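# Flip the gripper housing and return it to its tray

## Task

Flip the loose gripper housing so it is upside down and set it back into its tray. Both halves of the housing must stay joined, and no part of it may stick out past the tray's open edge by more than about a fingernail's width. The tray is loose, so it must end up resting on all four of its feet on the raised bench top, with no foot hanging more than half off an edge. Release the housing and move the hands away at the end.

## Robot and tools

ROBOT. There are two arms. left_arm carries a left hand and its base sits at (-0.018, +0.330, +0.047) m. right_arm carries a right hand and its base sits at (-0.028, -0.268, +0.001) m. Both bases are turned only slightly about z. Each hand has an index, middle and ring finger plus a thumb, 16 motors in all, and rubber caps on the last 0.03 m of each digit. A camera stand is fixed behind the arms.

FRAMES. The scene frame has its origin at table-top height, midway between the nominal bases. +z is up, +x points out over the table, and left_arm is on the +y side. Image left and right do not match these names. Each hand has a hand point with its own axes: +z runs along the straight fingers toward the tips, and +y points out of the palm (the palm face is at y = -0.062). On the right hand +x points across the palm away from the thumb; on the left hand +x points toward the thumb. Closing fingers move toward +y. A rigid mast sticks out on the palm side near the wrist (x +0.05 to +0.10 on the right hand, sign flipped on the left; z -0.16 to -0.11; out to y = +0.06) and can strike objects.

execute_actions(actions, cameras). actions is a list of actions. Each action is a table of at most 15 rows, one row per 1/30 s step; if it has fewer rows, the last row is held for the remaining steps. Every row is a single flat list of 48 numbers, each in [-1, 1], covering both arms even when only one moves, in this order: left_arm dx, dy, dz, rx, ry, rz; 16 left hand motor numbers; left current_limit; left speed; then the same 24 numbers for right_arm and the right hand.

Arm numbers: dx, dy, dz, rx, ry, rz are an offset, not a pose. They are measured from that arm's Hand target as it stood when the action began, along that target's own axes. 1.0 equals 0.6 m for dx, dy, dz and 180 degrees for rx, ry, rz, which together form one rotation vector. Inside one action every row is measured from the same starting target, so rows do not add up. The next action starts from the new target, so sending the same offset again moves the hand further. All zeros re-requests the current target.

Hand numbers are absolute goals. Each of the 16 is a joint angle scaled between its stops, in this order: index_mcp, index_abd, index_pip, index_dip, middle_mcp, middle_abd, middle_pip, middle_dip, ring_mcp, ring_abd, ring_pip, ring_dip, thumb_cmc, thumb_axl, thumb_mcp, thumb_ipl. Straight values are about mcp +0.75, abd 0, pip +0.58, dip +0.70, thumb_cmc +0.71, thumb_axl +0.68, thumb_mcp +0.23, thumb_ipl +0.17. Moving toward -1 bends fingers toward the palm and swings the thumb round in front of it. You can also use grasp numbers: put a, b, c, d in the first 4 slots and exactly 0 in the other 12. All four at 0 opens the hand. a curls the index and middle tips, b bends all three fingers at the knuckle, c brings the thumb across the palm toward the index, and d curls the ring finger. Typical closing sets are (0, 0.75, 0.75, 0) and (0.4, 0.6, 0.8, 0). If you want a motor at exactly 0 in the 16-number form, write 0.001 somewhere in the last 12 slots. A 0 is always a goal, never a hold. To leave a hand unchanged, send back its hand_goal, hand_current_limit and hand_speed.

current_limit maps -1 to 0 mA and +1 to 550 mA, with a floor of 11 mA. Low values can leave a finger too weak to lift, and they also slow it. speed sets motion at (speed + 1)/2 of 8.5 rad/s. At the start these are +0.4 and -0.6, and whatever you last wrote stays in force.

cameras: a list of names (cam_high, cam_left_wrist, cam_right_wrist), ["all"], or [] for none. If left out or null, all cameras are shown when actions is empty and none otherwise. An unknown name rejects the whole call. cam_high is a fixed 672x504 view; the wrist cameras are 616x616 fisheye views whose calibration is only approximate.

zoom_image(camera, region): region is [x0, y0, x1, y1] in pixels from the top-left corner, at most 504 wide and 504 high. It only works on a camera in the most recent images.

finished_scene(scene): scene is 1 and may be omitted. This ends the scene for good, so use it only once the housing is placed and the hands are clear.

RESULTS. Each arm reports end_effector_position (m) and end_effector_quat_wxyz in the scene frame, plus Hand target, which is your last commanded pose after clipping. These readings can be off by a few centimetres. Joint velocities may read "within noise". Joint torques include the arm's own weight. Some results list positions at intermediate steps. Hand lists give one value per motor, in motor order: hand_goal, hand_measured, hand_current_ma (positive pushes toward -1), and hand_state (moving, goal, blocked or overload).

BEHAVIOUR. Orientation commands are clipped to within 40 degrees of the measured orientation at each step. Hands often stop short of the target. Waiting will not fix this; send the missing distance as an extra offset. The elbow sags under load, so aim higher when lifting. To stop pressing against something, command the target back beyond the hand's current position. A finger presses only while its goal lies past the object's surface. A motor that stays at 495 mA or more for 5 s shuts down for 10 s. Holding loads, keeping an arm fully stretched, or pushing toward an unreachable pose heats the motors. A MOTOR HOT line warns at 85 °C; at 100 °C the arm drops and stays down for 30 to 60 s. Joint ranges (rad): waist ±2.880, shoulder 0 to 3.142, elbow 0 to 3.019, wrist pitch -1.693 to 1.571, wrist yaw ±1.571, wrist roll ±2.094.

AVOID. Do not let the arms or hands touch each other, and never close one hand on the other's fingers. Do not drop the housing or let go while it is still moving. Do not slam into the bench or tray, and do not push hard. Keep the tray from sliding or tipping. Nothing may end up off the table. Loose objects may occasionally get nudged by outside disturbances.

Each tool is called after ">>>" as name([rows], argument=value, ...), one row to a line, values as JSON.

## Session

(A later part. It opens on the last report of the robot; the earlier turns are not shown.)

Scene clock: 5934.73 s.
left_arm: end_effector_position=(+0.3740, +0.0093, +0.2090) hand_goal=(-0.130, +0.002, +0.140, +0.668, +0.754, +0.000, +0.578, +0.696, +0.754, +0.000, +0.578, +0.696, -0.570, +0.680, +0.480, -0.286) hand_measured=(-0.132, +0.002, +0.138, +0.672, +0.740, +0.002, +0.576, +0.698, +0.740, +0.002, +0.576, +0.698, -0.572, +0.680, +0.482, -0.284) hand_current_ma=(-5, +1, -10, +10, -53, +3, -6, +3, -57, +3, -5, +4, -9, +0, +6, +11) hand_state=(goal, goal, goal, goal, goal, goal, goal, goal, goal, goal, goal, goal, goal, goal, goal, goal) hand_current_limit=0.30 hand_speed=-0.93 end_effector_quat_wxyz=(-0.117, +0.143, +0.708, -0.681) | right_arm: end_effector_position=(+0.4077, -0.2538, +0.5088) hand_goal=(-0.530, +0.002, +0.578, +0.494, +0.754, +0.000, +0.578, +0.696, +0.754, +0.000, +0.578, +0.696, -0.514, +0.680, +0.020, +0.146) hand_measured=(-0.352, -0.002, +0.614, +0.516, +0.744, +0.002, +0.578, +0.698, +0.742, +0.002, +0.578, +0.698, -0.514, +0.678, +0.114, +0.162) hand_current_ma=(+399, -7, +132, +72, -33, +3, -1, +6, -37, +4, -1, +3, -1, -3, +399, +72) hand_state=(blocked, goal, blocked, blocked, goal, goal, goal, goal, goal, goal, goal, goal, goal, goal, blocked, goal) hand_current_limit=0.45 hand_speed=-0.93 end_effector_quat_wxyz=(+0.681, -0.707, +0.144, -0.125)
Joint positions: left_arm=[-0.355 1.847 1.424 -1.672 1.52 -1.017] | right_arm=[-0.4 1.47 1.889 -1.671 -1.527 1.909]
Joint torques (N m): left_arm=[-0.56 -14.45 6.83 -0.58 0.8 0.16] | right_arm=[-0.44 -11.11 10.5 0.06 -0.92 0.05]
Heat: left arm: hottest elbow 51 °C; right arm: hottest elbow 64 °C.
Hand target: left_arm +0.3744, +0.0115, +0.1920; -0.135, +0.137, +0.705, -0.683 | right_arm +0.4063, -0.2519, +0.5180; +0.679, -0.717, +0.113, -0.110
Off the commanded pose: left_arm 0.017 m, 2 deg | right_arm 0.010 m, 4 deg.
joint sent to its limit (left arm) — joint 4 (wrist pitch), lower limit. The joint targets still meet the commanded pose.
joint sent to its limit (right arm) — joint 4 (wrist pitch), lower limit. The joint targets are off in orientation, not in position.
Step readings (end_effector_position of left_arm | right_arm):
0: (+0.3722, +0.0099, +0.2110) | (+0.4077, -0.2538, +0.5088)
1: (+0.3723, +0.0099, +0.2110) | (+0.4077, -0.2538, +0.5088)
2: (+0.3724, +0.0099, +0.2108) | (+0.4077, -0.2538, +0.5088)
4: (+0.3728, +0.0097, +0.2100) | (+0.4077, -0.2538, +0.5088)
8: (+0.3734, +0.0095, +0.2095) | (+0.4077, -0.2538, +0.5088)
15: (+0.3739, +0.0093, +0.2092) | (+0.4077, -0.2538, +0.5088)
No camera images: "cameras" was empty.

>>> execute_actions([
  [[0,-0.025,0,0,0,0,-0.096,0.001,0.212,0.667,0.754,0,0.577,0.696,0.754,0,0.577,0.696,-0.571,0.68,0.46,-0.178,0.3,-0.85,0,0,0,0,0,0,-0.53,0.001,0.577,0.493,0.754,0,0.577,0.696,0.754,0,0.577,0.696,-0.514,0.68,0.02,0.146,0.45,-0.93]],
  [[0,0,0,0,0,0,-0.205,0.001,0.255,0.667,0.754,0,0.577,0.696,0.754,0,0.577,0.696,-0.571,0.68,0.40,-0.146,0.3,-0.93,0,0,0,0,0,0,-0.53,0.001,0.577,0.493,0.754,0,0.577,0.696,0.754,0,0.577,0.696,-0.514,0.68,0.02,0.146,0.45,-0.93]],
], cameras=["cam_right_wrist"])

>>> zoom_image(camera="cam_right_wrist", region=[390, 90, 460, 160])

Scene clock: 5947.23 s.
left_arm: end_effector_position=(+0.3733, +0.0094, +0.2096) hand_goal=(-0.204, +0.002, +0.256, +0.668, +0.754, +0.000, +0.578, +0.696, +0.754, +0.000, +0.578, +0.696, -0.570, +0.680, +0.400, -0.146) hand_measured=(-0.202, +0.002, +0.254, +0.670, +0.740, +0.002, +0.576, +0.698, +0.740, +0.002, +0.576, +0.698, -0.580, +0.680, +0.418, -0.152) hand_current_ma=(+6, +1, -5, +10, -53, +3, -6, +3, -57, +3, -5, +4, -38, +0, +93, -28) hand_state=(goal, goal, goal, goal, goal, goal, goal, goal, goal, goal, goal, goal, goal, goal, goal, goal) hand_current_limit=0.30 hand_speed=-0.93 end_effector_quat_wxyz=(-0.120, +0.139, +0.708, -0.681) | right_arm: end_effector_position=(+0.4077, -0.2538, +0.5088) hand_goal=(-0.530, +0.002, +0.578, +0.494, +0.754, +0.000, +0.578, +0.696, +0.754, +0.000, +0.578, +0.696, -0.514, +0.680, +0.020, +0.146) hand_measured=(-0.352, -0.002, +0.614, +0.516, +0.744, +0.002, +0.578, +0.698, +0.742, +0.002, +0.578, +0.698, -0.514, +0.678, +0.114, +0.162) hand_current_ma=(+399, -7, +132, +72, -33, +3, -1, +6, -37, +4, -1, +3, -1, -3, +399, +72) hand_state=(blocked, goal, blocked, blocked, goal, goal, goal, goal, goal, goal, goal, goal, goal, goal, blocked, goal) hand_current_limit=0.45 hand_speed=-0.93 end_effector_quat_wxyz=(+0.681, -0.707, +0.144, -0.125)
Joint positions: left_arm=[-0.355 1.847 1.424 -1.673 1.521 -1.024] | right_arm=[-0.4 1.47 1.889 -1.671 -1.527 1.909]
Joint torques (N m): left_arm=[-0.97 -16.5 7.83 -0.58 0.81 -0.13] | right_arm=[-0.67 -10.99 10.58 0.09 -0.93 0.03]
Heat: left arm: hottest elbow 50 °C; right arm: hottest elbow 64 °C.
Hand target: left_arm +0.3743, +0.0110, +0.2071; -0.135, +0.137, +0.705, -0.683 | right_arm +0.4063, -0.2519, +0.5180; +0.679, -0.717, +0.113, -0.110
Off the commanded pose: left_arm 0.003 m, 2 deg | right_arm 0.010 m, 4 deg.
joint sent to its limit (left arm) — joint 4 (wrist pitch), lower limit. The joint targets still meet the commanded pose.
joint sent to its limit (right arm) — joint 4 (wrist pitch), lower limit. The joint targets are off in orientation, not in position.
Step readings (end_effector_position of left_arm | right_arm):
0: (+0.3740, +0.0092, +0.2090) | (+0.4077, -0.2538, +0.5088)
1: (+0.3740, +0.0092, +0.2090) | (+0.4077, -0.2538, +0.5088)
2: (+0.3740, +0.0092, +0.2090) | (+0.4077, -0.2538, +0.5088)
4: (+0.3740, +0.0092, +0.2090) | (+0.4077, -0.2538, +0.5088)
8: (+0.3740, +0.0093, +0.2090) | (+0.4077, -0.2538, +0.5088)
15: (+0.3739, +0.0093, +0.2091) | (+0.4077, -0.2538, +0.5088)
16: (+0.3739, +0.0093, +0.2091) | (+0.4077, -0.2538, +0.5088)
17: (+0.3739, +0.0093, +0.2091) | (+0.4077, -0.2538, +0.5088)
19: (+0.3738, +0.0093, +0.2092) | (+0.4077, -0.2538, +0.5088)
23: (+0.3736, +0.0093, +0.2093) | (+0.4077, -0.2538, +0.5088)
30: (+0.3733, +0.0094, +0.2096) | (+0.4077, -0.2538, +0.5088)
camera_calibration:
cam_right_wrist: T_world_to_cam=[[-0.761057, 0.220377, -0.610103, 0.701184], [-0.605052, -0.580276, 0.545154, -0.241352], [-0.233888, 0.784037, 0.574963, 0.123641], [0, 0, 0, 1]] pos_world=[0.416529, -0.391515, 0.488279]
Images, in order (width x height): cam_right_wrist 616x616.

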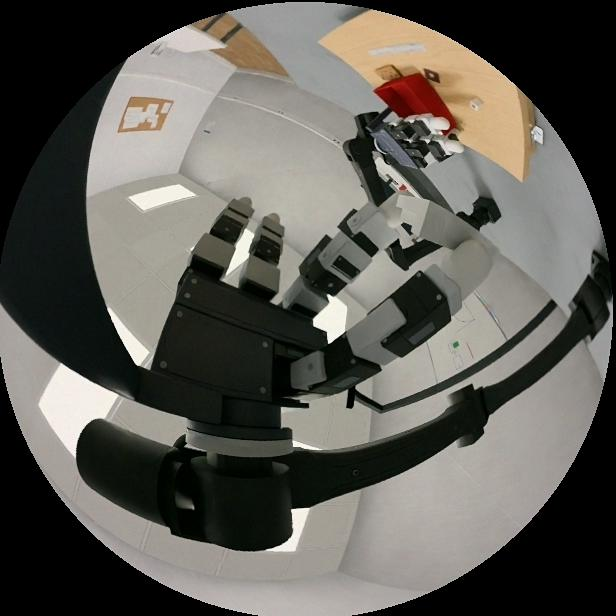

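Scaled by 7.200 from the camera's 616x616 image, which has a finer 880x880 frame.

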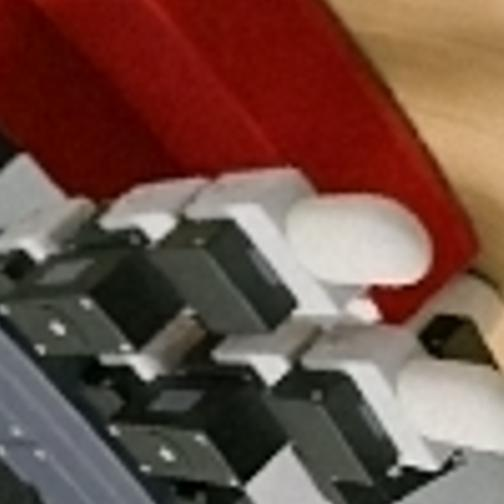

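>>> execute_actions([
  [[0,0,0,0,0,0,-0.26,0.001,0.255,0.667,0.754,0,0.577,0.696,0.754,0,0.577,0.696,-0.571,0.68,0.38,-0.146,0.3,-0.93,0,0,0,0,0,0,-0.53,0.001,0.577,0.493,0.754,0,0.577,0.696,0.754,0,0.577,0.696,-0.514,0.68,0.02,0.146,0.45,-0.93]],
  [[0,0,0,0,0,0,-0.30,0.001,0.255,0.667,0.754,0,0.577,0.696,0.754,0,0.577,0.696,-0.571,0.68,0.34,-0.146,0.3,-0.93,0,0,0,0,0,0,-0.53,0.001,0.577,0.493,0.754,0,0.577,0.696,0.754,0,0.577,0.696,-0.514,0.68,0.02,0.146,0.45,-0.93]],
], cameras=["cam_right_wrist","cam_high"])

>>> zoom_image(camera="cam_right_wrist", region=[390, 90, 460, 160])

>>> zoom_image(camera="cam_high", region=[290, 200, 390, 300])

Scene clock: 5953.97 s.
left_arm: end_effector_position=(+0.3731, +0.0094, +0.2098) hand_goal=(-0.300, +0.002, +0.256, +0.668, +0.754, +0.000, +0.578, +0.696, +0.754, +0.000, +0.578, +0.696, -0.570, +0.680, +0.340, -0.146) hand_measured=(-0.228, +0.002, +0.276, +0.676, +0.740, +0.002, +0.576, +0.698, +0.740, +0.002, +0.576, +0.698, -0.582, +0.680, +0.404, -0.138) hand_current_ma=(+339, +1, +75, +30, -53, +3, -6, +3, -57, +3, -5, +4, -44, +0, +358, +38) hand_state=(blocked, goal, goal, goal, goal, goal, goal, goal, goal, goal, goal, goal, goal, goal, blocked, goal) hand_current_limit=0.30 hand_speed=-0.93 end_effector_quat_wxyz=(-0.120, +0.138, +0.708, -0.682) | right_arm: end_effector_position=(+0.4077, -0.2538, +0.5088) hand_goal=(-0.530, +0.002, +0.578, +0.494, +0.754, +0.000, +0.578, +0.696, +0.754, +0.000, +0.578, +0.696, -0.514, +0.680, +0.020, +0.146) hand_measured=(-0.352, -0.002, +0.614, +0.516, +0.744, +0.002, +0.578, +0.698, +0.742, +0.002, +0.578, +0.698, -0.514, +0.678, +0.114, +0.162) hand_current_ma=(+399, -7, +132, +72, -33, +3, -1, +6, -37, +4, -1, +3, -1, -3, +399, +72) hand_state=(blocked, goal, blocked, blocked, goal, goal, goal, goal, goal, goal, goal, goal, goal, goal, blocked, goal) hand_current_limit=0.45 hand_speed=-0.93 end_effector_quat_wxyz=(+0.681, -0.707, +0.144, -0.125)
Joint positions: left_arm=[-0.355 1.847 1.424 -1.673 1.522 -1.027] | right_arm=[-0.4 1.47 1.889 -1.671 -1.527 1.909]
Joint torques (N m): left_arm=[-0.67 -15.91 7.71 -0.55 0.73 -0.11] | right_arm=[-0.38 -10.81 10.55 0.12 -0.94 0.01]
Heat: left arm: hottest elbow 49 °C; right arm: hottest elbow 64 °C.
Hand target: left_arm +0.3743, +0.0110, +0.2070; -0.135, +0.137, +0.705, -0.683 | right_arm +0.4063, -0.2519, +0.5180; +0.679, -0.717, +0.113, -0.110
Off the commanded pose: left_arm 0.003 m, 2 deg | right_arm 0.010 m, 4 deg.
joint sent to its limit (left arm) — joint 4 (wrist pitch), lower limit. The joint targets still meet the commanded pose.
joint sent to its limit (right arm) — joint 4 (wrist pitch), lower limit. The joint targets are off in orientation, not in position.
Step readings (end_effector_position of left_arm | right_arm):
0: (+0.3733, +0.0094, +0.2096) | (+0.4077, -0.2538, +0.5088)
1: (+0.3733, +0.0094, +0.2096) | (+0.4077, -0.2538, +0.5088)
2: (+0.3733, +0.0094, +0.2096) | (+0.4077, -0.2538, +0.5088)
4: (+0.3733, +0.0094, +0.2096) | (+0.4077, -0.2538, +0.5088)
8: (+0.3732, +0.0094, +0.2097) | (+0.4077, -0.2538, +0.5088)
15: (+0.3732, +0.0094, +0.2097) | (+0.4077, -0.2538, +0.5088)
16: (+0.3732, +0.0094, +0.2097) | (+0.4077, -0.2538, +0.5088)
17: (+0.3732, +0.0094, +0.2097) | (+0.4077, -0.2538, +0.5088)
19: (+0.3732, +0.0093, +0.2098) | (+0.4077, -0.2538, +0.5088)
23: (+0.3732, +0.0093, +0.2098) | (+0.4077, -0.2538, +0.5088)
30: (+0.3731, +0.0094, +0.2098) | (+0.4077, -0.2538, +0.5088)
camera_calibration:
cam_right_wrist: T_world_to_cam=[[-0.761057, 0.220377, -0.610103, 0.701184], [-0.605052, -0.580276, 0.545154, -0.241352], [-0.233888, 0.784037, 0.574963, 0.123641], [0, 0, 0, 1]] pos_world=[0.416529, -0.391515, 0.488279]
Images, in order (width x height): cam_high 672x504, cam_right_wrist 616x616.

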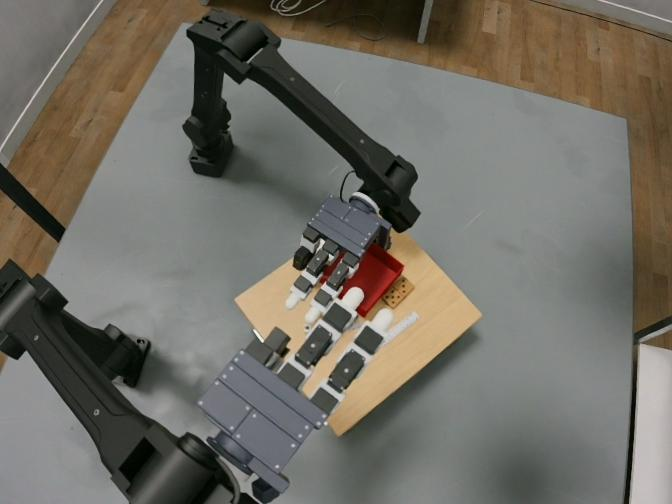

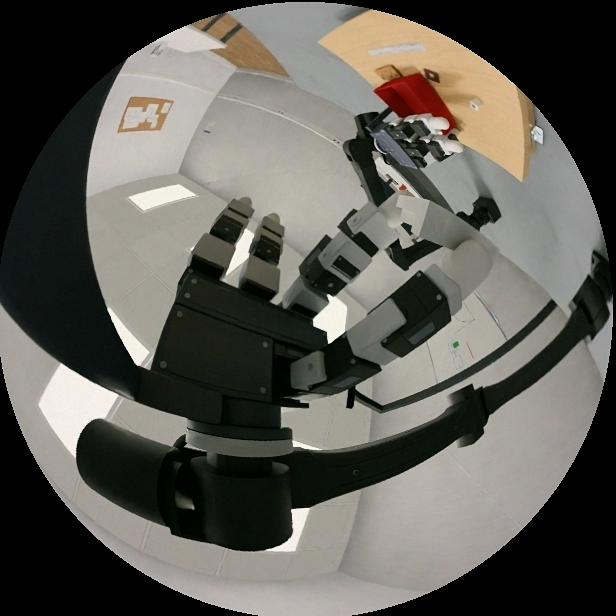

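Scaled by 7.200 from the camera's 616x616 image, which has a finer 880x880 frame.

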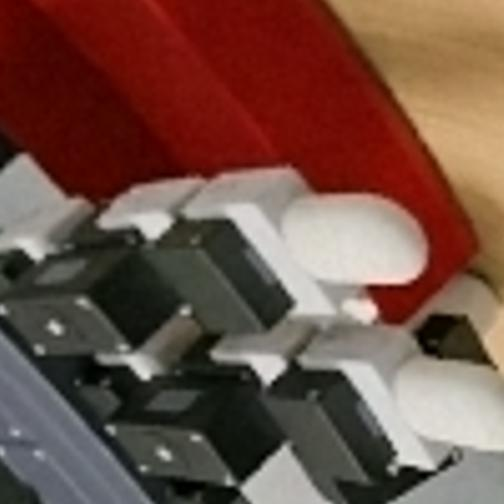

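Scaled by 5.040 from the camera's 672x504 image, which has a finer 960x720 frame.

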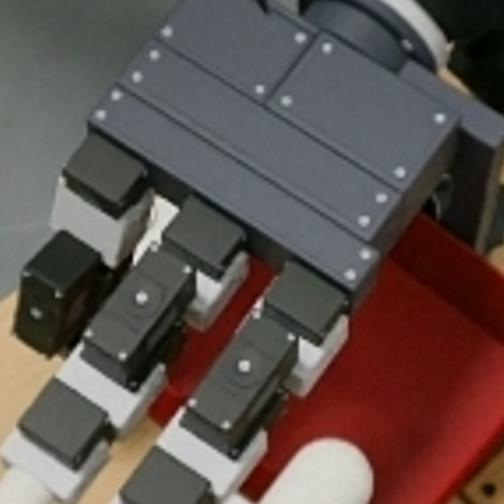

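>>> execute_actions([
  [[0,0,0,0,0,0,-0.36,0.001,0.255,0.667,0.754,0,0.577,0.696,0.754,0,0.577,0.696,-0.571,0.68,0.30,-0.146,0.45,-0.93,0,0,0,0,0,0,-0.53,0.001,0.577,0.493,0.754,0,0.577,0.696,0.754,0,0.577,0.696,-0.514,0.68,0.02,0.146,0.45,-0.93]],
  [[0,-0.04,0,0,0,0,-0.36,0.001,0.255,0.667,0.754,0,0.577,0.696,0.754,0,0.577,0.696,-0.571,0.68,0.30,-0.146,0.45,-0.93,0,0,0,0,0,0,-0.53,0.001,0.577,0.493,0.754,0,0.577,0.696,0.754,0,0.577,0.696,-0.514,0.68,0.02,0.146,0.45,-0.93]],
], cameras=["cam_right_wrist","cam_high"])

>>> zoom_image(camera="cam_right_wrist", region=[390, 90, 460, 160])

>>> zoom_image(camera="cam_high", region=[290, 200, 390, 300])

Scene clock: 5963.43 s.
left_arm: end_effector_position=(+0.3689, +0.0110, +0.2140) hand_goal=(-0.360, +0.002, +0.256, +0.668, +0.754, +0.000, +0.578, +0.696, +0.754, +0.000, +0.578, +0.696, -0.570, +0.680, +0.300, -0.146) hand_measured=(-0.230, +0.004, +0.288, +0.682, +0.740, +0.002, +0.576, +0.698, +0.740, +0.002, +0.576, +0.698, -0.586, +0.680, +0.390, -0.130) hand_current_ma=(+399, +7, +128, +56, -53, +3, -6, +3, -57, +3, -5, +4, -60, +0, +399, +80) hand_state=(blocked, goal, blocked, goal, goal, goal, goal, goal, goal, goal, goal, goal, goal, goal, blocked, goal) hand_current_limit=0.45 hand_speed=-0.93 end_effector_quat_wxyz=(-0.135, +0.124, +0.711, -0.679) | right_arm: end_effector_position=(+0.4077, -0.2538, +0.5088) hand_goal=(-0.530, +0.002, +0.578, +0.494, +0.754, +0.000, +0.578, +0.696, +0.754, +0.000, +0.578, +0.696, -0.514, +0.680, +0.020, +0.146) hand_measured=(-0.352, -0.002, +0.614, +0.516, +0.744, +0.002, +0.578, +0.698, +0.742, +0.002, +0.578, +0.698, -0.514, +0.678, +0.114, +0.162) hand_current_ma=(+399, -7, +132, +72, -33, +3, -1, +6, -37, +4, -1, +3, -1, -3, +399, +72) hand_state=(blocked, goal, blocked, blocked, goal, goal, goal, goal, goal, goal, goal, goal, goal, goal, blocked, goal) hand_current_limit=0.45 hand_speed=-0.93 end_effector_quat_wxyz=(+0.681, -0.707, +0.144, -0.125)
Joint positions: left_arm=[-0.355 1.84 1.424 -1.673 1.521 -1.076] | right_arm=[-0.4 1.47 1.889 -1.671 -1.527 1.909]
Joint torques (N m): left_arm=[-0.85 -18.67 9.31 -0.57 0.89 -0.13] | right_arm=[-0.62 -10.7 10.44 0.1 -0.94 0.02]
Heat: left arm: hottest elbow 49 °C; right arm: hottest elbow 64 °C.
Hand target: left_arm +0.3741, +0.0103, +0.2310; -0.135, +0.137, +0.705, -0.683 | right_arm +0.4063, -0.2519, +0.5180; +0.679, -0.717, +0.113, -0.110
Off the commanded pose: left_arm 0.018 m, 2 deg | right_arm 0.010 m, 4 deg.
joint sent to its limit (left arm) — joint 4 (wrist pitch), lower limit. The joint targets still meet the commanded pose.
joint sent to its limit (right arm) — joint 4 (wrist pitch), lower limit. The joint targets are off in orientation, not in position.
Step readings (end_effector_position of left_arm | right_arm):
0: (+0.3731, +0.0094, +0.2098) | (+0.4077, -0.2538, +0.5088)
1: (+0.3731, +0.0094, +0.2098) | (+0.4077, -0.2538, +0.5088)
2: (+0.3731, +0.0094, +0.2098) | (+0.4077, -0.2538, +0.5088)
4: (+0.3731, +0.0094, +0.2100) | (+0.4077, -0.2538, +0.5088)
8: (+0.3731, +0.0094, +0.2100) | (+0.4077, -0.2538, +0.5088)
15: (+0.3731, +0.0094, +0.2100) | (+0.4077, -0.2538, +0.5088)
16: (+0.3730, +0.0094, +0.2100) | (+0.4077, -0.2538, +0.5088)
17: (+0.3727, +0.0095, +0.2106) | (+0.4077, -0.2538, +0.5088)
19: (+0.3721, +0.0098, +0.2112) | (+0.4077, -0.2538, +0.5088)
23: (+0.3707, +0.0103, +0.2127) | (+0.4077, -0.2538, +0.5088)
30: (+0.3693, +0.0109, +0.2137) | (+0.4077, -0.2538, +0.5088)
camera_calibration:
cam_right_wrist: T_world_to_cam=[[-0.761057, 0.220377, -0.610103, 0.701184], [-0.605052, -0.580276, 0.545154, -0.241352], [-0.233888, 0.784037, 0.574963, 0.123641], [0, 0, 0, 1]] pos_world=[0.416529, -0.391515, 0.488279]
Images, in order (width x height): cam_high 672x504, cam_right_wrist 616x616.

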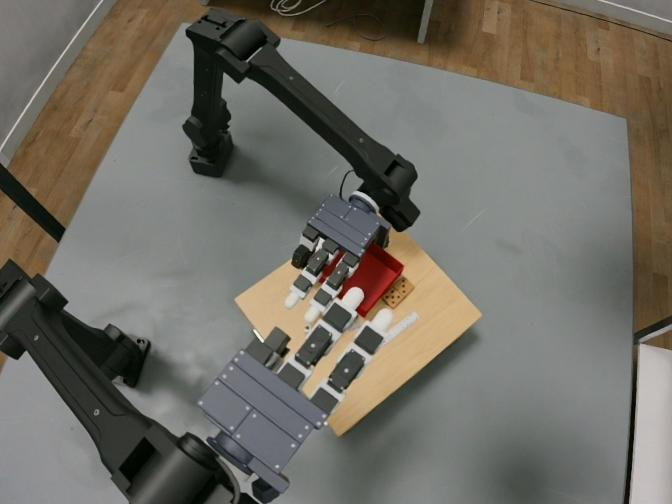

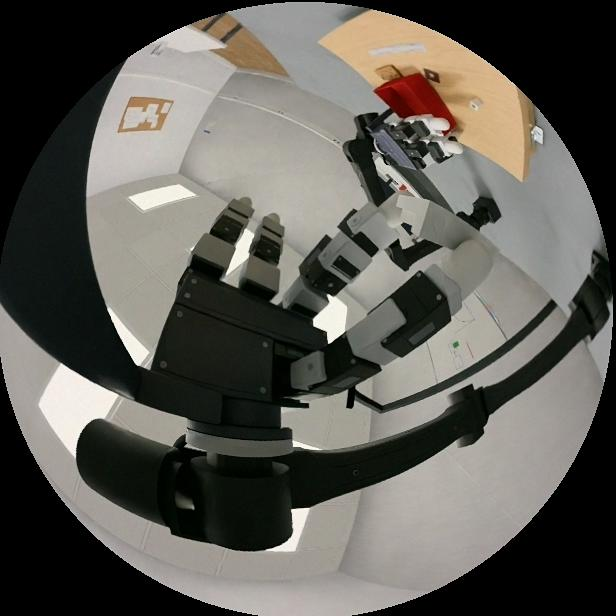

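Scaled by 7.200 from the camera's 616x616 image, which has a finer 880x880 frame.

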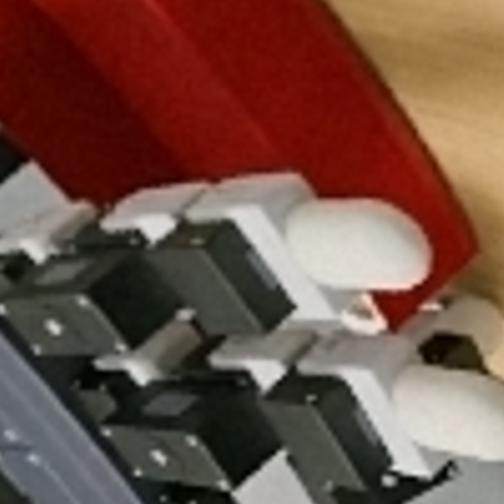

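Scaled by 5.040 from the camera's 672x504 image, which has a finer 960x720 frame.

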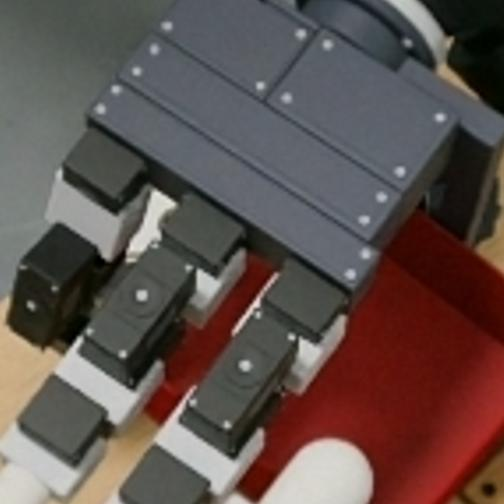

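>>> execute_actions([
  [[0,-0.035,0,0,0,0,-0.36,0.001,0.255,0.667,0.754,0,0.577,0.696,0.754,0,0.577,0.696,-0.571,0.68,0.30,-0.146,0.45,-0.93,0,0,0,0,0,0,-0.53,0.001,0.577,0.493,0.754,0,0.577,0.696,0.754,0,0.577,0.696,-0.514,0.68,0.02,0.146,0.45,-0.93]],
], cameras=["cam_right_wrist","cam_left_wrist"])

>>> zoom_image(camera="cam_right_wrist", region=[390, 90, 460, 160])

>>> zoom_image(camera="cam_left_wrist", region=[20, 160, 320, 460])

Scene clock: 5969.00 s.
left_arm: end_effector_position=(+0.3642, +0.0128, +0.2330) hand_goal=(-0.360, +0.002, +0.256, +0.668, +0.754, +0.000, +0.578, +0.696, +0.754, +0.000, +0.578, +0.696, -0.570, +0.680, +0.300, -0.146) hand_measured=(-0.230, +0.004, +0.288, +0.682, +0.740, +0.002, +0.576, +0.698, +0.740, +0.002, +0.576, +0.698, -0.586, +0.680, +0.390, -0.130) hand_current_ma=(+399, +7, +128, +56, -53, +3, -6, +3, -57, +3, -5, +4, -60, +0, +399, +80) hand_state=(blocked, goal, blocked, goal, goal, goal, goal, goal, goal, goal, goal, goal, goal, goal, blocked, goal) hand_current_limit=0.45 hand_speed=-0.93 end_effector_quat_wxyz=(-0.138, +0.119, +0.713, -0.678) | right_arm: end_effector_position=(+0.4077, -0.2538, +0.5088) hand_goal=(-0.530, +0.002, +0.578, +0.494, +0.754, +0.000, +0.578, +0.696, +0.754, +0.000, +0.578, +0.696, -0.514, +0.680, +0.020, +0.146) hand_measured=(-0.352, -0.002, +0.614, +0.516, +0.744, +0.002, +0.578, +0.698, +0.742, +0.002, +0.578, +0.698, -0.514, +0.678, +0.114, +0.162) hand_current_ma=(+399, -7, +132, +72, -33, +3, -1, +6, -37, +4, -1, +3, -1, -3, +399, +72) hand_state=(blocked, goal, blocked, blocked, goal, goal, goal, goal, goal, goal, goal, goal, goal, goal, blocked, goal) hand_current_limit=0.45 hand_speed=-0.93 end_effector_quat_wxyz=(+0.681, -0.707, +0.144, -0.125)
Joint positions: left_arm=[-0.355 1.802 1.428 -1.673 1.521 -1.128] | right_arm=[-0.4 1.47 1.889 -1.671 -1.527 1.909]
Joint torques (N m): left_arm=[-0.97 -17.08 10.93 -0.61 0.92 -0.09] | right_arm=[-0.21 -10.93 10.52 0.17 -0.95 0.01]
Heat: left arm: hottest elbow 50 °C; right arm: hottest elbow 64 °C.
Hand target: left_arm +0.3739, +0.0097, +0.2521; -0.135, +0.137, +0.705, -0.683 | right_arm +0.4063, -0.2519, +0.5180; +0.679, -0.717, +0.113, -0.110
Off the commanded pose: left_arm 0.022 m, 2 deg | right_arm 0.010 m, 4 deg.
joint sent to its limit (left arm) — joint 4 (wrist pitch), lower limit. The joint targets still meet the commanded pose.
joint sent to its limit (right arm) — joint 4 (wrist pitch), lower limit. The joint targets are off in orientation, not in position.
Step readings (end_effector_position of left_arm | right_arm):
0: (+0.3689, +0.0110, +0.2140) | (+0.4077, -0.2538, +0.5088)
1: (+0.3688, +0.0111, +0.2142) | (+0.4077, -0.2538, +0.5088)
2: (+0.3685, +0.0112, +0.2146) | (+0.4077, -0.2538, +0.5088)
4: (+0.3676, +0.0115, +0.2168) | (+0.4077, -0.2538, +0.5088)
8: (+0.3655, +0.0123, +0.2249) | (+0.4077, -0.2538, +0.5088)
15: (+0.3646, +0.0126, +0.2329) | (+0.4077, -0.2538, +0.5088)
camera_calibration:
cam_left_wrist: T_world_to_cam=[[0.730341, -0.25493, 0.633729, -0.447823], [-0.146956, 0.847386, 0.510237, -0.128314], [-0.667088, -0.465777, 0.581417, 0.236011], [0, 0, 0, 1]] pos_world=[0.465647, 0.104497, 0.212048]
cam_right_wrist: T_world_to_cam=[[-0.761057, 0.220377, -0.610103, 0.701184], [-0.605052, -0.580276, 0.545154, -0.241352], [-0.233888, 0.784037, 0.574963, 0.123641], [0, 0, 0, 1]] pos_world=[0.416529, -0.391515, 0.488279]
Images, in order (width x height): cam_left_wrist 616x616, cam_right_wrist 616x616.

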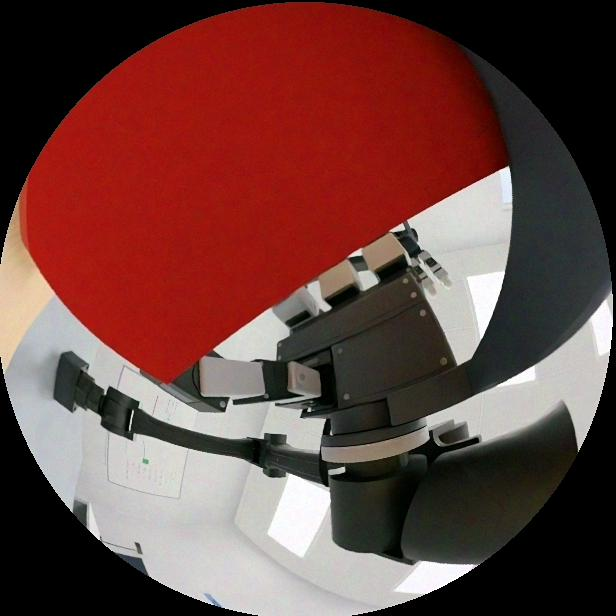

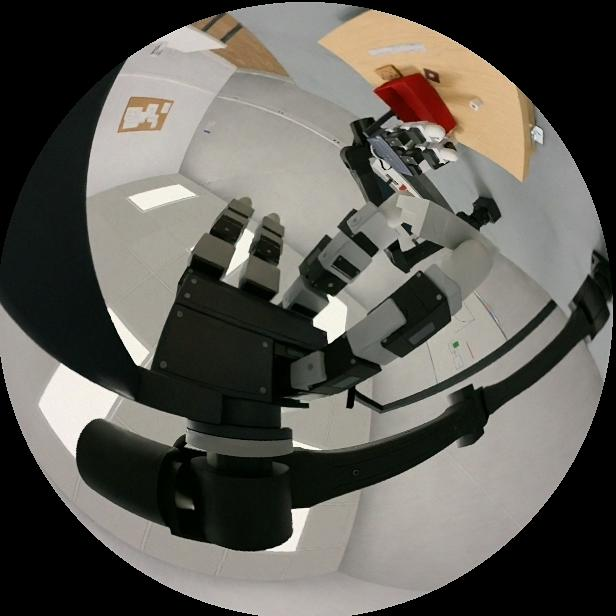

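Scaled by 7.200 from the camera's 616x616 image, which has a finer 880x880 frame.

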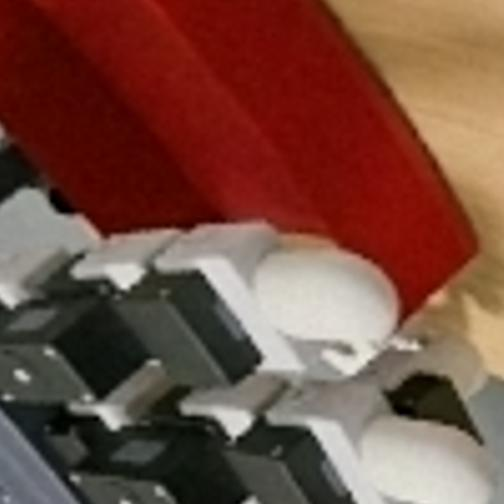

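Scaled by 1.680 from the camera's 616x616 image, which has a finer 880x880 frame.

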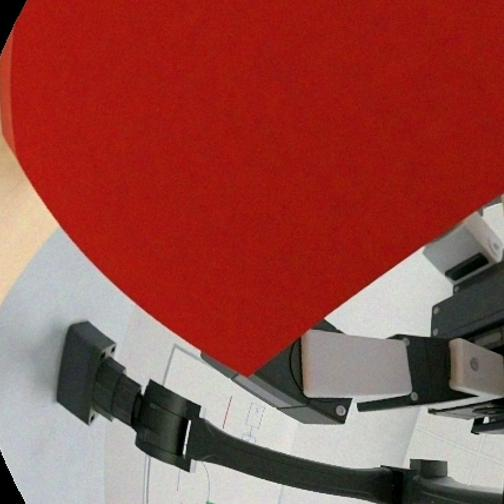

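>>> execute_actions([
  [[0.01,-0.05,0,0,0,0,-0.36,0.001,0.255,0.667,0.754,0,0.577,0.696,0.754,0,0.577,0.696,-0.571,0.68,0.30,-0.146,0.45,-0.93,0,0,0,0,0,0,-0.53,0.001,0.577,0.493,0.754,0,0.577,0.696,0.754,0,0.577,0.696,-0.514,0.68,0.02,0.146,0.45,-0.93]],
  [[0.01,-0.06,0,0,0,0,-0.36,0.001,0.255,0.667,0.754,0,0.577,0.696,0.754,0,0.577,0.696,-0.571,0.68,0.30,-0.146,0.45,-0.93,0,0,0,0,0,0,-0.53,0.001,0.577,0.493,0.754,0,0.577,0.696,0.754,0,0.577,0.696,-0.514,0.68,0.02,0.146,0.45,-0.93]],
], cameras=["cam_right_wrist","cam_left_wrist","cam_high"])

>>> zoom_image(camera="cam_right_wrist", region=[380, 80, 470, 170])

>>> zoom_image(camera="cam_left_wrist", region=[20, 100, 320, 400])

>>> zoom_image(camera="cam_high", region=[270, 180, 410, 320])

Scene clock: 5977.00 s.
left_arm: end_effector_position=(+0.3553, +0.0159, +0.3007) hand_goal=(-0.360, +0.002, +0.256, +0.668, +0.754, +0.000, +0.578, +0.696, +0.754, +0.000, +0.578, +0.696, -0.570, +0.680, +0.300, -0.146) hand_measured=(-0.230, +0.004, +0.288, +0.682, +0.740, +0.002, +0.576, +0.698, +0.740, +0.002, +0.576, +0.698, -0.586, +0.680, +0.390, -0.130) hand_current_ma=(+399, +7, +128, +57, -53, +3, -6, +3, -57, +3, -5, +4, -60, +0, +399, +80) hand_state=(blocked, goal, blocked, goal, goal, goal, goal, goal, goal, goal, goal, goal, goal, goal, blocked, goal) hand_current_limit=0.45 hand_speed=-0.93 end_effector_quat_wxyz=(-0.132, +0.119, +0.713, -0.678) | right_arm: end_effector_position=(+0.4077, -0.2538, +0.5088) hand_goal=(-0.530, +0.002, +0.578, +0.494, +0.754, +0.000, +0.578, +0.696, +0.754, +0.000, +0.578, +0.696, -0.514, +0.680, +0.020, +0.146) hand_measured=(-0.352, -0.002, +0.614, +0.516, +0.744, +0.002, +0.578, +0.698, +0.742, +0.002, +0.578, +0.698, -0.514, +0.678, +0.114, +0.162) hand_current_ma=(+399, -7, +132, +72, -33, +3, -1, +6, -37, +4, -1, +3, -1, -3, +399, +72) hand_state=(blocked, goal, blocked, blocked, goal, goal, goal, goal, goal, goal, goal, goal, goal, goal, blocked, goal) hand_current_limit=0.45 hand_speed=-0.93 end_effector_quat_wxyz=(+0.681, -0.707, +0.144, -0.125)
Joint positions: left_arm=[-0.355 1.692 1.476 -1.673 1.522 -1.279] | right_arm=[-0.4 1.47 1.889 -1.671 -1.527 1.909]
Joint torques (N m): left_arm=[-1.49 -16.26 11.54 -0.47 1.11 -0.19] | right_arm=[-0.09 -11.05 10.55 0.16 -0.95 0.02]
Heat: left arm: hottest elbow 52 °C; right arm: hottest elbow 64 °C.
Hand target: left_arm +0.3622, +0.0123, +0.3180; -0.135, +0.137, +0.705, -0.683 | right_arm +0.4063, -0.2519, +0.5180; +0.679, -0.717, +0.113, -0.110
Off the commanded pose: left_arm 0.019 m, 2 deg | right_arm 0.010 m, 4 deg.
joint sent to its limit (left arm) — joint 4 (wrist pitch), lower limit. The joint targets still meet the commanded pose.
joint sent to its limit (right arm) — joint 4 (wrist pitch), lower limit. The joint targets are off in orientation, not in position.
Step readings (end_effector_position of left_arm | right_arm):
0: (+0.3642, +0.0128, +0.2330) | (+0.4077, -0.2538, +0.5088)
1: (+0.3641, +0.0128, +0.2331) | (+0.4077, -0.2538, +0.5088)
2: (+0.3637, +0.0129, +0.2335) | (+0.4077, -0.2538, +0.5088)
4: (+0.3624, +0.0134, +0.2362) | (+0.4077, -0.2538, +0.5088)
8: (+0.3597, +0.0144, +0.2481) | (+0.4077, -0.2538, +0.5088)
15: (+0.3604, +0.0142, +0.2651) | (+0.4077, -0.2538, +0.5088)
16: (+0.3603, +0.0142, +0.2654) | (+0.4077, -0.2538, +0.5088)
17: (+0.3599, +0.0143, +0.2659) | (+0.4077, -0.2538, +0.5088)
19: (+0.3585, +0.0149, +0.2682) | (+0.4077, -0.2538, +0.5088)
23: (+0.3563, +0.0157, +0.2803) | (+0.4077, -0.2538, +0.5088)
30: (+0.3558, +0.0158, +0.3002) | (+0.4077, -0.2538, +0.5088)
camera_calibration:
cam_left_wrist: T_world_to_cam=[[0.727124, -0.249062, 0.639733, -0.484197], [-0.157177, 0.846719, 0.508294, -0.162538], [-0.668271, -0.470144, 0.576523, 0.194133], [0, 0, 0, 1]] pos_world=[0.456258, 0.1083, 0.280452]
cam_right_wrist: T_world_to_cam=[[-0.761057, 0.220377, -0.610103, 0.701184], [-0.605052, -0.580276, 0.545154, -0.241352], [-0.233888, 0.784037, 0.574963, 0.123641], [0, 0, 0, 1]] pos_world=[0.416529, -0.391515, 0.488279]

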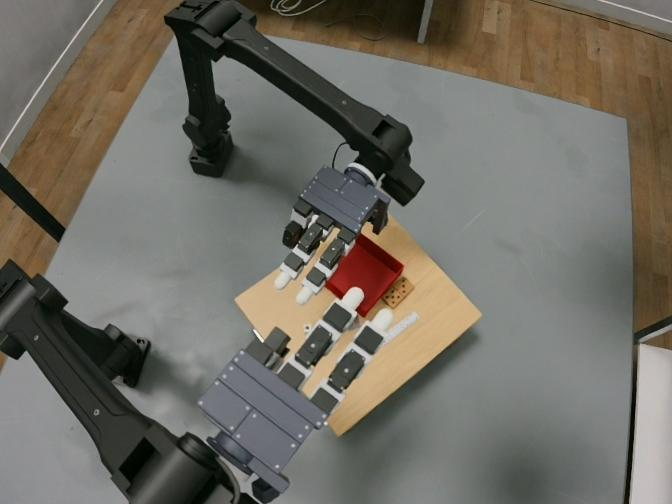

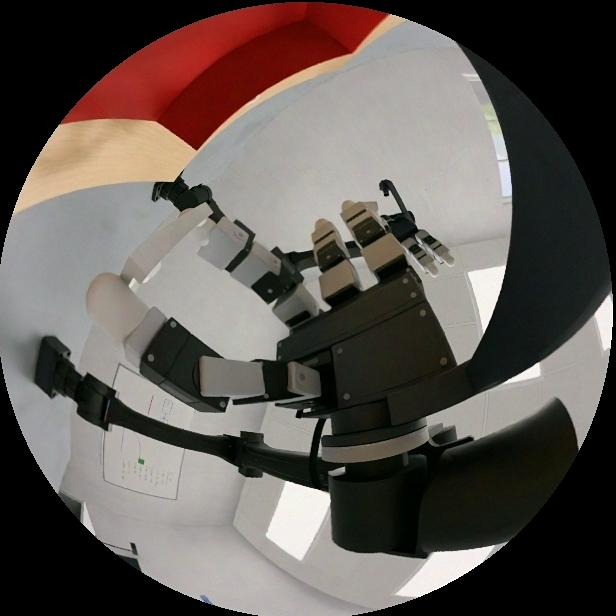

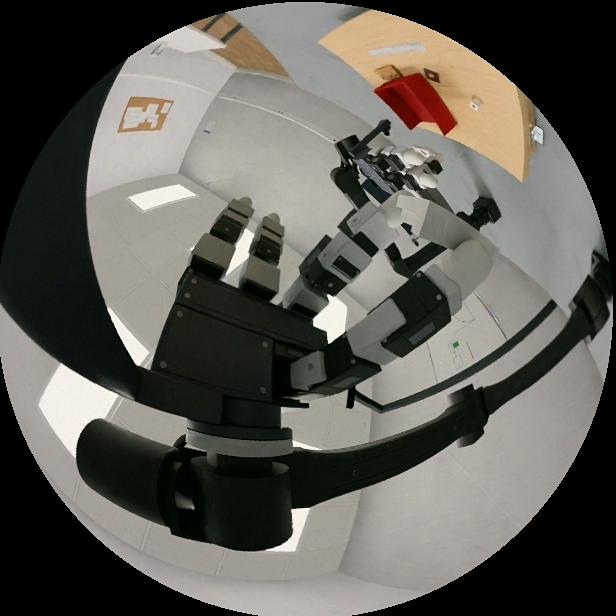

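Scaled by 5.600 from the camera's 616x616 image, which has a finer 880x880 frame.

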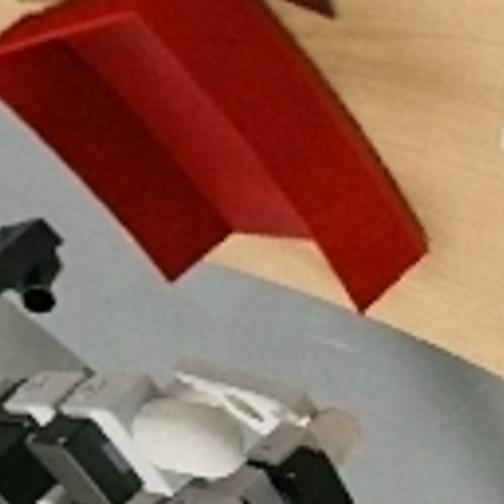

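Scaled by 1.680 from the camera's 616x616 image, which has a finer 880x880 frame.

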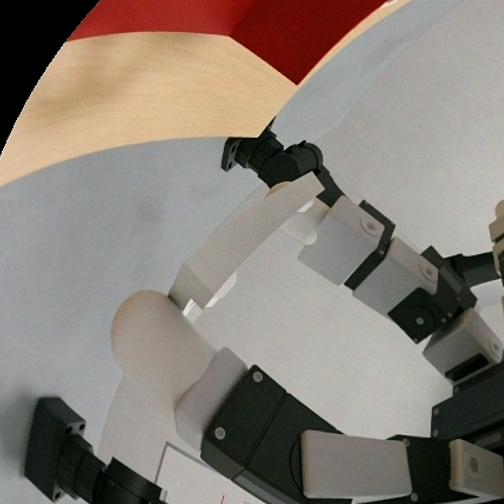

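Scaled by 3.600 from the camera's 672x504 image, which has a finer 960x720 frame.

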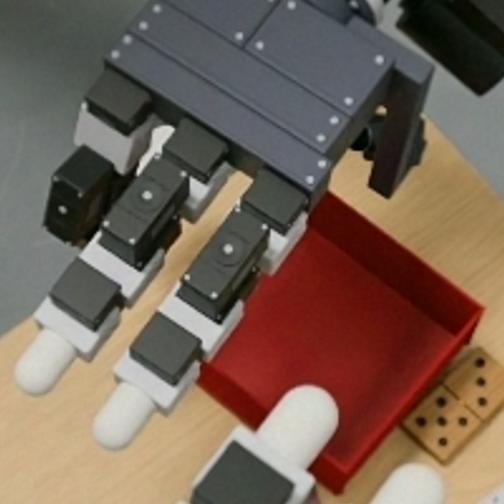

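>>> zoom_image(camera="cam_left_wrist", region=[90, 180, 240, 330])

>>> zoom_image(camera="cam_right_wrist", region=[400, 130, 450, 180])

Scaled by 3.360 from the camera's 616x616 image, which has a finer 880x880 frame.

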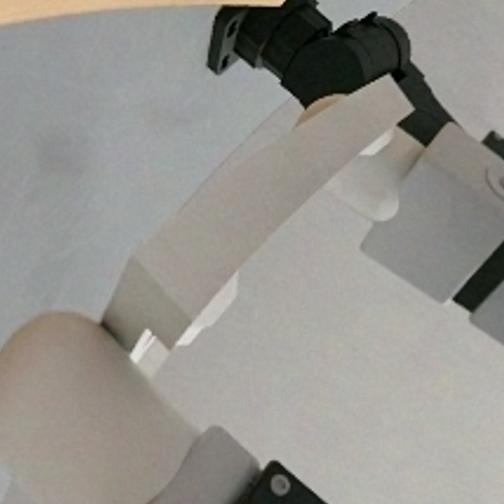

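Scaled by 10.080 from the camera's 616x616 image, which has a finer 880x880 frame.

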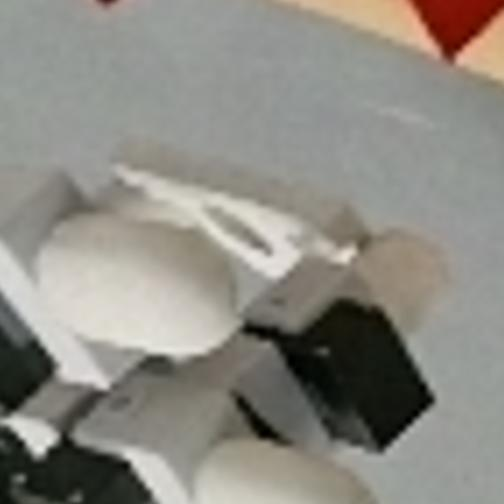

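>>> execute_actions([
  [[0.0105,-0.0633,-0.022,0,0,0,-0.36,0.001,0.255,0.667,0.754,0,0.577,0.696,0.754,0,0.577,0.696,-0.571,0.68,0.30,-0.146,0.45,-0.93,0,0,0,0,0,0,-0.53,0.001,0.577,0.493,0.754,0,0.577,0.696,0.754,0,0.577,0.696,-0.514,0.68,0.02,0.146,0.45,-0.93]],
  [[0.0105,-0.0633,-0.022,0,0,0,-0.36,0.001,0.255,0.667,0.754,0,0.577,0.696,0.754,0,0.577,0.696,-0.571,0.68,0.30,-0.146,0.45,-0.93,0,0,0,0,0,0,-0.53,0.001,0.577,0.493,0.754,0,0.577,0.696,0.754,0,0.577,0.696,-0.514,0.68,0.02,0.146,0.45,-0.93]],
  [[0.0105,-0.0633,-0.022,0,0,0,-0.36,0.001,0.255,0.667,0.754,0,0.577,0.696,0.754,0,0.577,0.696,-0.571,0.68,0.30,-0.146,0.45,-0.93,0,0,0,0,0,0,-0.53,0.001,0.577,0.493,0.754,0,0.577,0.696,0.754,0,0.577,0.696,-0.514,0.68,0.02,0.146,0.45,-0.93]],
], cameras=["cam_left_wrist"])

>>> zoom_image(camera="cam_left_wrist", region=[60, 160, 300, 400])

Scene clock: 6049.77 s.
left_arm: end_effector_position=(+0.3531, +0.0510, +0.4138) hand_goal=(-0.360, +0.002, +0.256, +0.668, +0.754, +0.000, +0.578, +0.696, +0.754, +0.000, +0.578, +0.696, -0.570, +0.680, +0.300, -0.146) hand_measured=(-0.230, +0.004, +0.288, +0.684, +0.740, +0.002, +0.576, +0.698, +0.740, +0.002, +0.576, +0.698, -0.586, +0.680, +0.388, -0.130) hand_current_ma=(+399, +7, +130, +57, -53, +3, -6, +3, -57, +3, -5, +4, -60, +0, +399, +81) hand_state=(blocked, goal, blocked, goal, goal, goal, goal, goal, goal, goal, goal, goal, goal, goal, blocked, goal) hand_current_limit=0.45 hand_speed=-0.93 end_effector_quat_wxyz=(-0.101, +0.091, +0.722, -0.678) | right_arm: end_effector_position=(+0.4077, -0.2538, +0.5088) hand_goal=(-0.530, +0.002, +0.578, +0.494, +0.754, +0.000, +0.578, +0.696, +0.754, +0.000, +0.578, +0.696, -0.514, +0.680, +0.020, +0.146) hand_measured=(-0.352, -0.002, +0.614, +0.516, +0.744, +0.002, +0.578, +0.698, +0.742, +0.002, +0.578, +0.698, -0.514, +0.678, +0.114, +0.162) hand_current_ma=(+399, -7, +132, +72, -33, +3, -1, +6, -37, +4, -1, +3, -1, -3, +399, +72) hand_state=(blocked, goal, blocked, blocked, goal, goal, goal, goal, goal, goal, goal, goal, goal, goal, blocked, goal) hand_current_limit=0.45 hand_speed=-0.93 end_effector_quat_wxyz=(+0.681, -0.707, +0.144, -0.125)
Joint positions: left_arm=[-0.283 1.543 1.608 -1.673 1.511 -1.556] | right_arm=[-0.4 1.47 1.889 -1.671 -1.527 1.909]
Joint torques (N m): left_arm=[-0.62 -13.98 12.27 -0.1 1.22 -0.17] | right_arm=[-0.44 -11.05 10.52 -0.03 -0.95 0.04]
Heat: left arm: hottest elbow 60 °C; right arm: hottest elbow 64 °C.
Hand target: left_arm +0.3587, +0.0527, +0.4332; -0.135, +0.137, +0.705, -0.683 | right_arm +0.4063, -0.2519, +0.5180; +0.679, -0.717, +0.113, -0.110
Off the commanded pose: left_arm 0.020 m, 7 deg | right_arm 0.010 m, 4 deg.
joint sent to its limit (left arm) — joint 4 (wrist pitch), lower limit. The joint targets are off in orientation, not in position.
joint sent to its limit (right arm) — joint 4 (wrist pitch), lower limit. The joint targets are off in orientation, not in position.
Step readings (end_effector_position of left_arm | right_arm):
0: (+0.3552, +0.0159, +0.3008) | (+0.4077, -0.2538, +0.5088)
1: (+0.3551, +0.0160, +0.3008) | (+0.4077, -0.2538, +0.5088)
2: (+0.3548, +0.0161, +0.3014) | (+0.4077, -0.2538, +0.5088)
4: (+0.3539, +0.0174, +0.3039) | (+0.4077, -0.2538, +0.5088)
8: (+0.3525, +0.0207, +0.3173) | (+0.4077, -0.2538, +0.5088)
15: (+0.3527, +0.0245, +0.3391) | (+0.4077, -0.2538, +0.5088)
16: (+0.3528, +0.0248, +0.3397) | (+0.4077, -0.2538, +0.5088)
17: (+0.3529, +0.0253, +0.3405) | (+0.4077, -0.2538, +0.5088)
19: (+0.3527, +0.0272, +0.3430) | (+0.4077, -0.2538, +0.5088)
23: (+0.3543, +0.0334, +0.3553) | (+0.4077, -0.2538, +0.5088)
30: (+0.3537, +0.0382, +0.3755) | (+0.4077, -0.2538, +0.5088)
31: (+0.3535, +0.0383, +0.3763) | (+0.4077, -0.2538, +0.5088)
32: (+0.3537, +0.0389, +0.3775) | (+0.4077, -0.2538, +0.5088)
34: (+0.3544, +0.0409, +0.3808) | (+0.4077, -0.2538, +0.5088)
38: (+0.3555, +0.0458, +0.3937) | (+0.4077, -0.2538, +0.5088)
45: (+0.3536, +0.0508, +0.4131) | (+0.4077, -0.2538, +0.5088)
camera_calibration:
cam_left_wrist: T_world_to_cam=[[0.740614, -0.194454, 0.643178, -0.555183], [-0.231906, 0.824419, 0.516287, -0.225889], [-0.630643, -0.531526, 0.565482, 0.138404], [0, 0, 0, 1]] pos_world=[0.446075, 0.151835, 0.39544]
Images, in order (width x height): cam_left_wrist 616x616.

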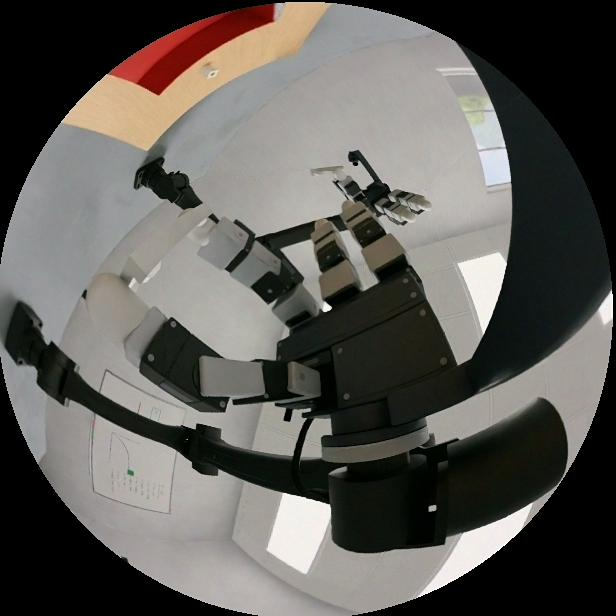

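Scaled by 2.100 from the camera's 616x616 image, which has a finer 880x880 frame.

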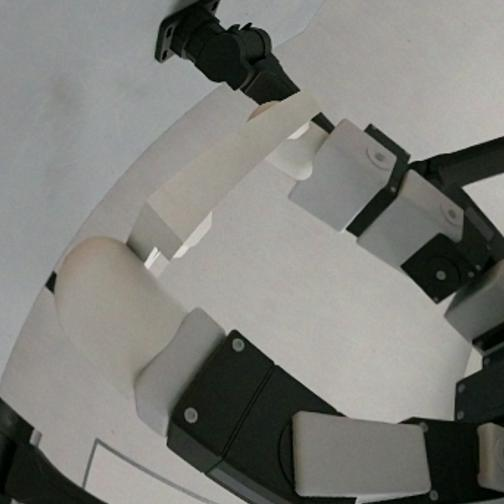

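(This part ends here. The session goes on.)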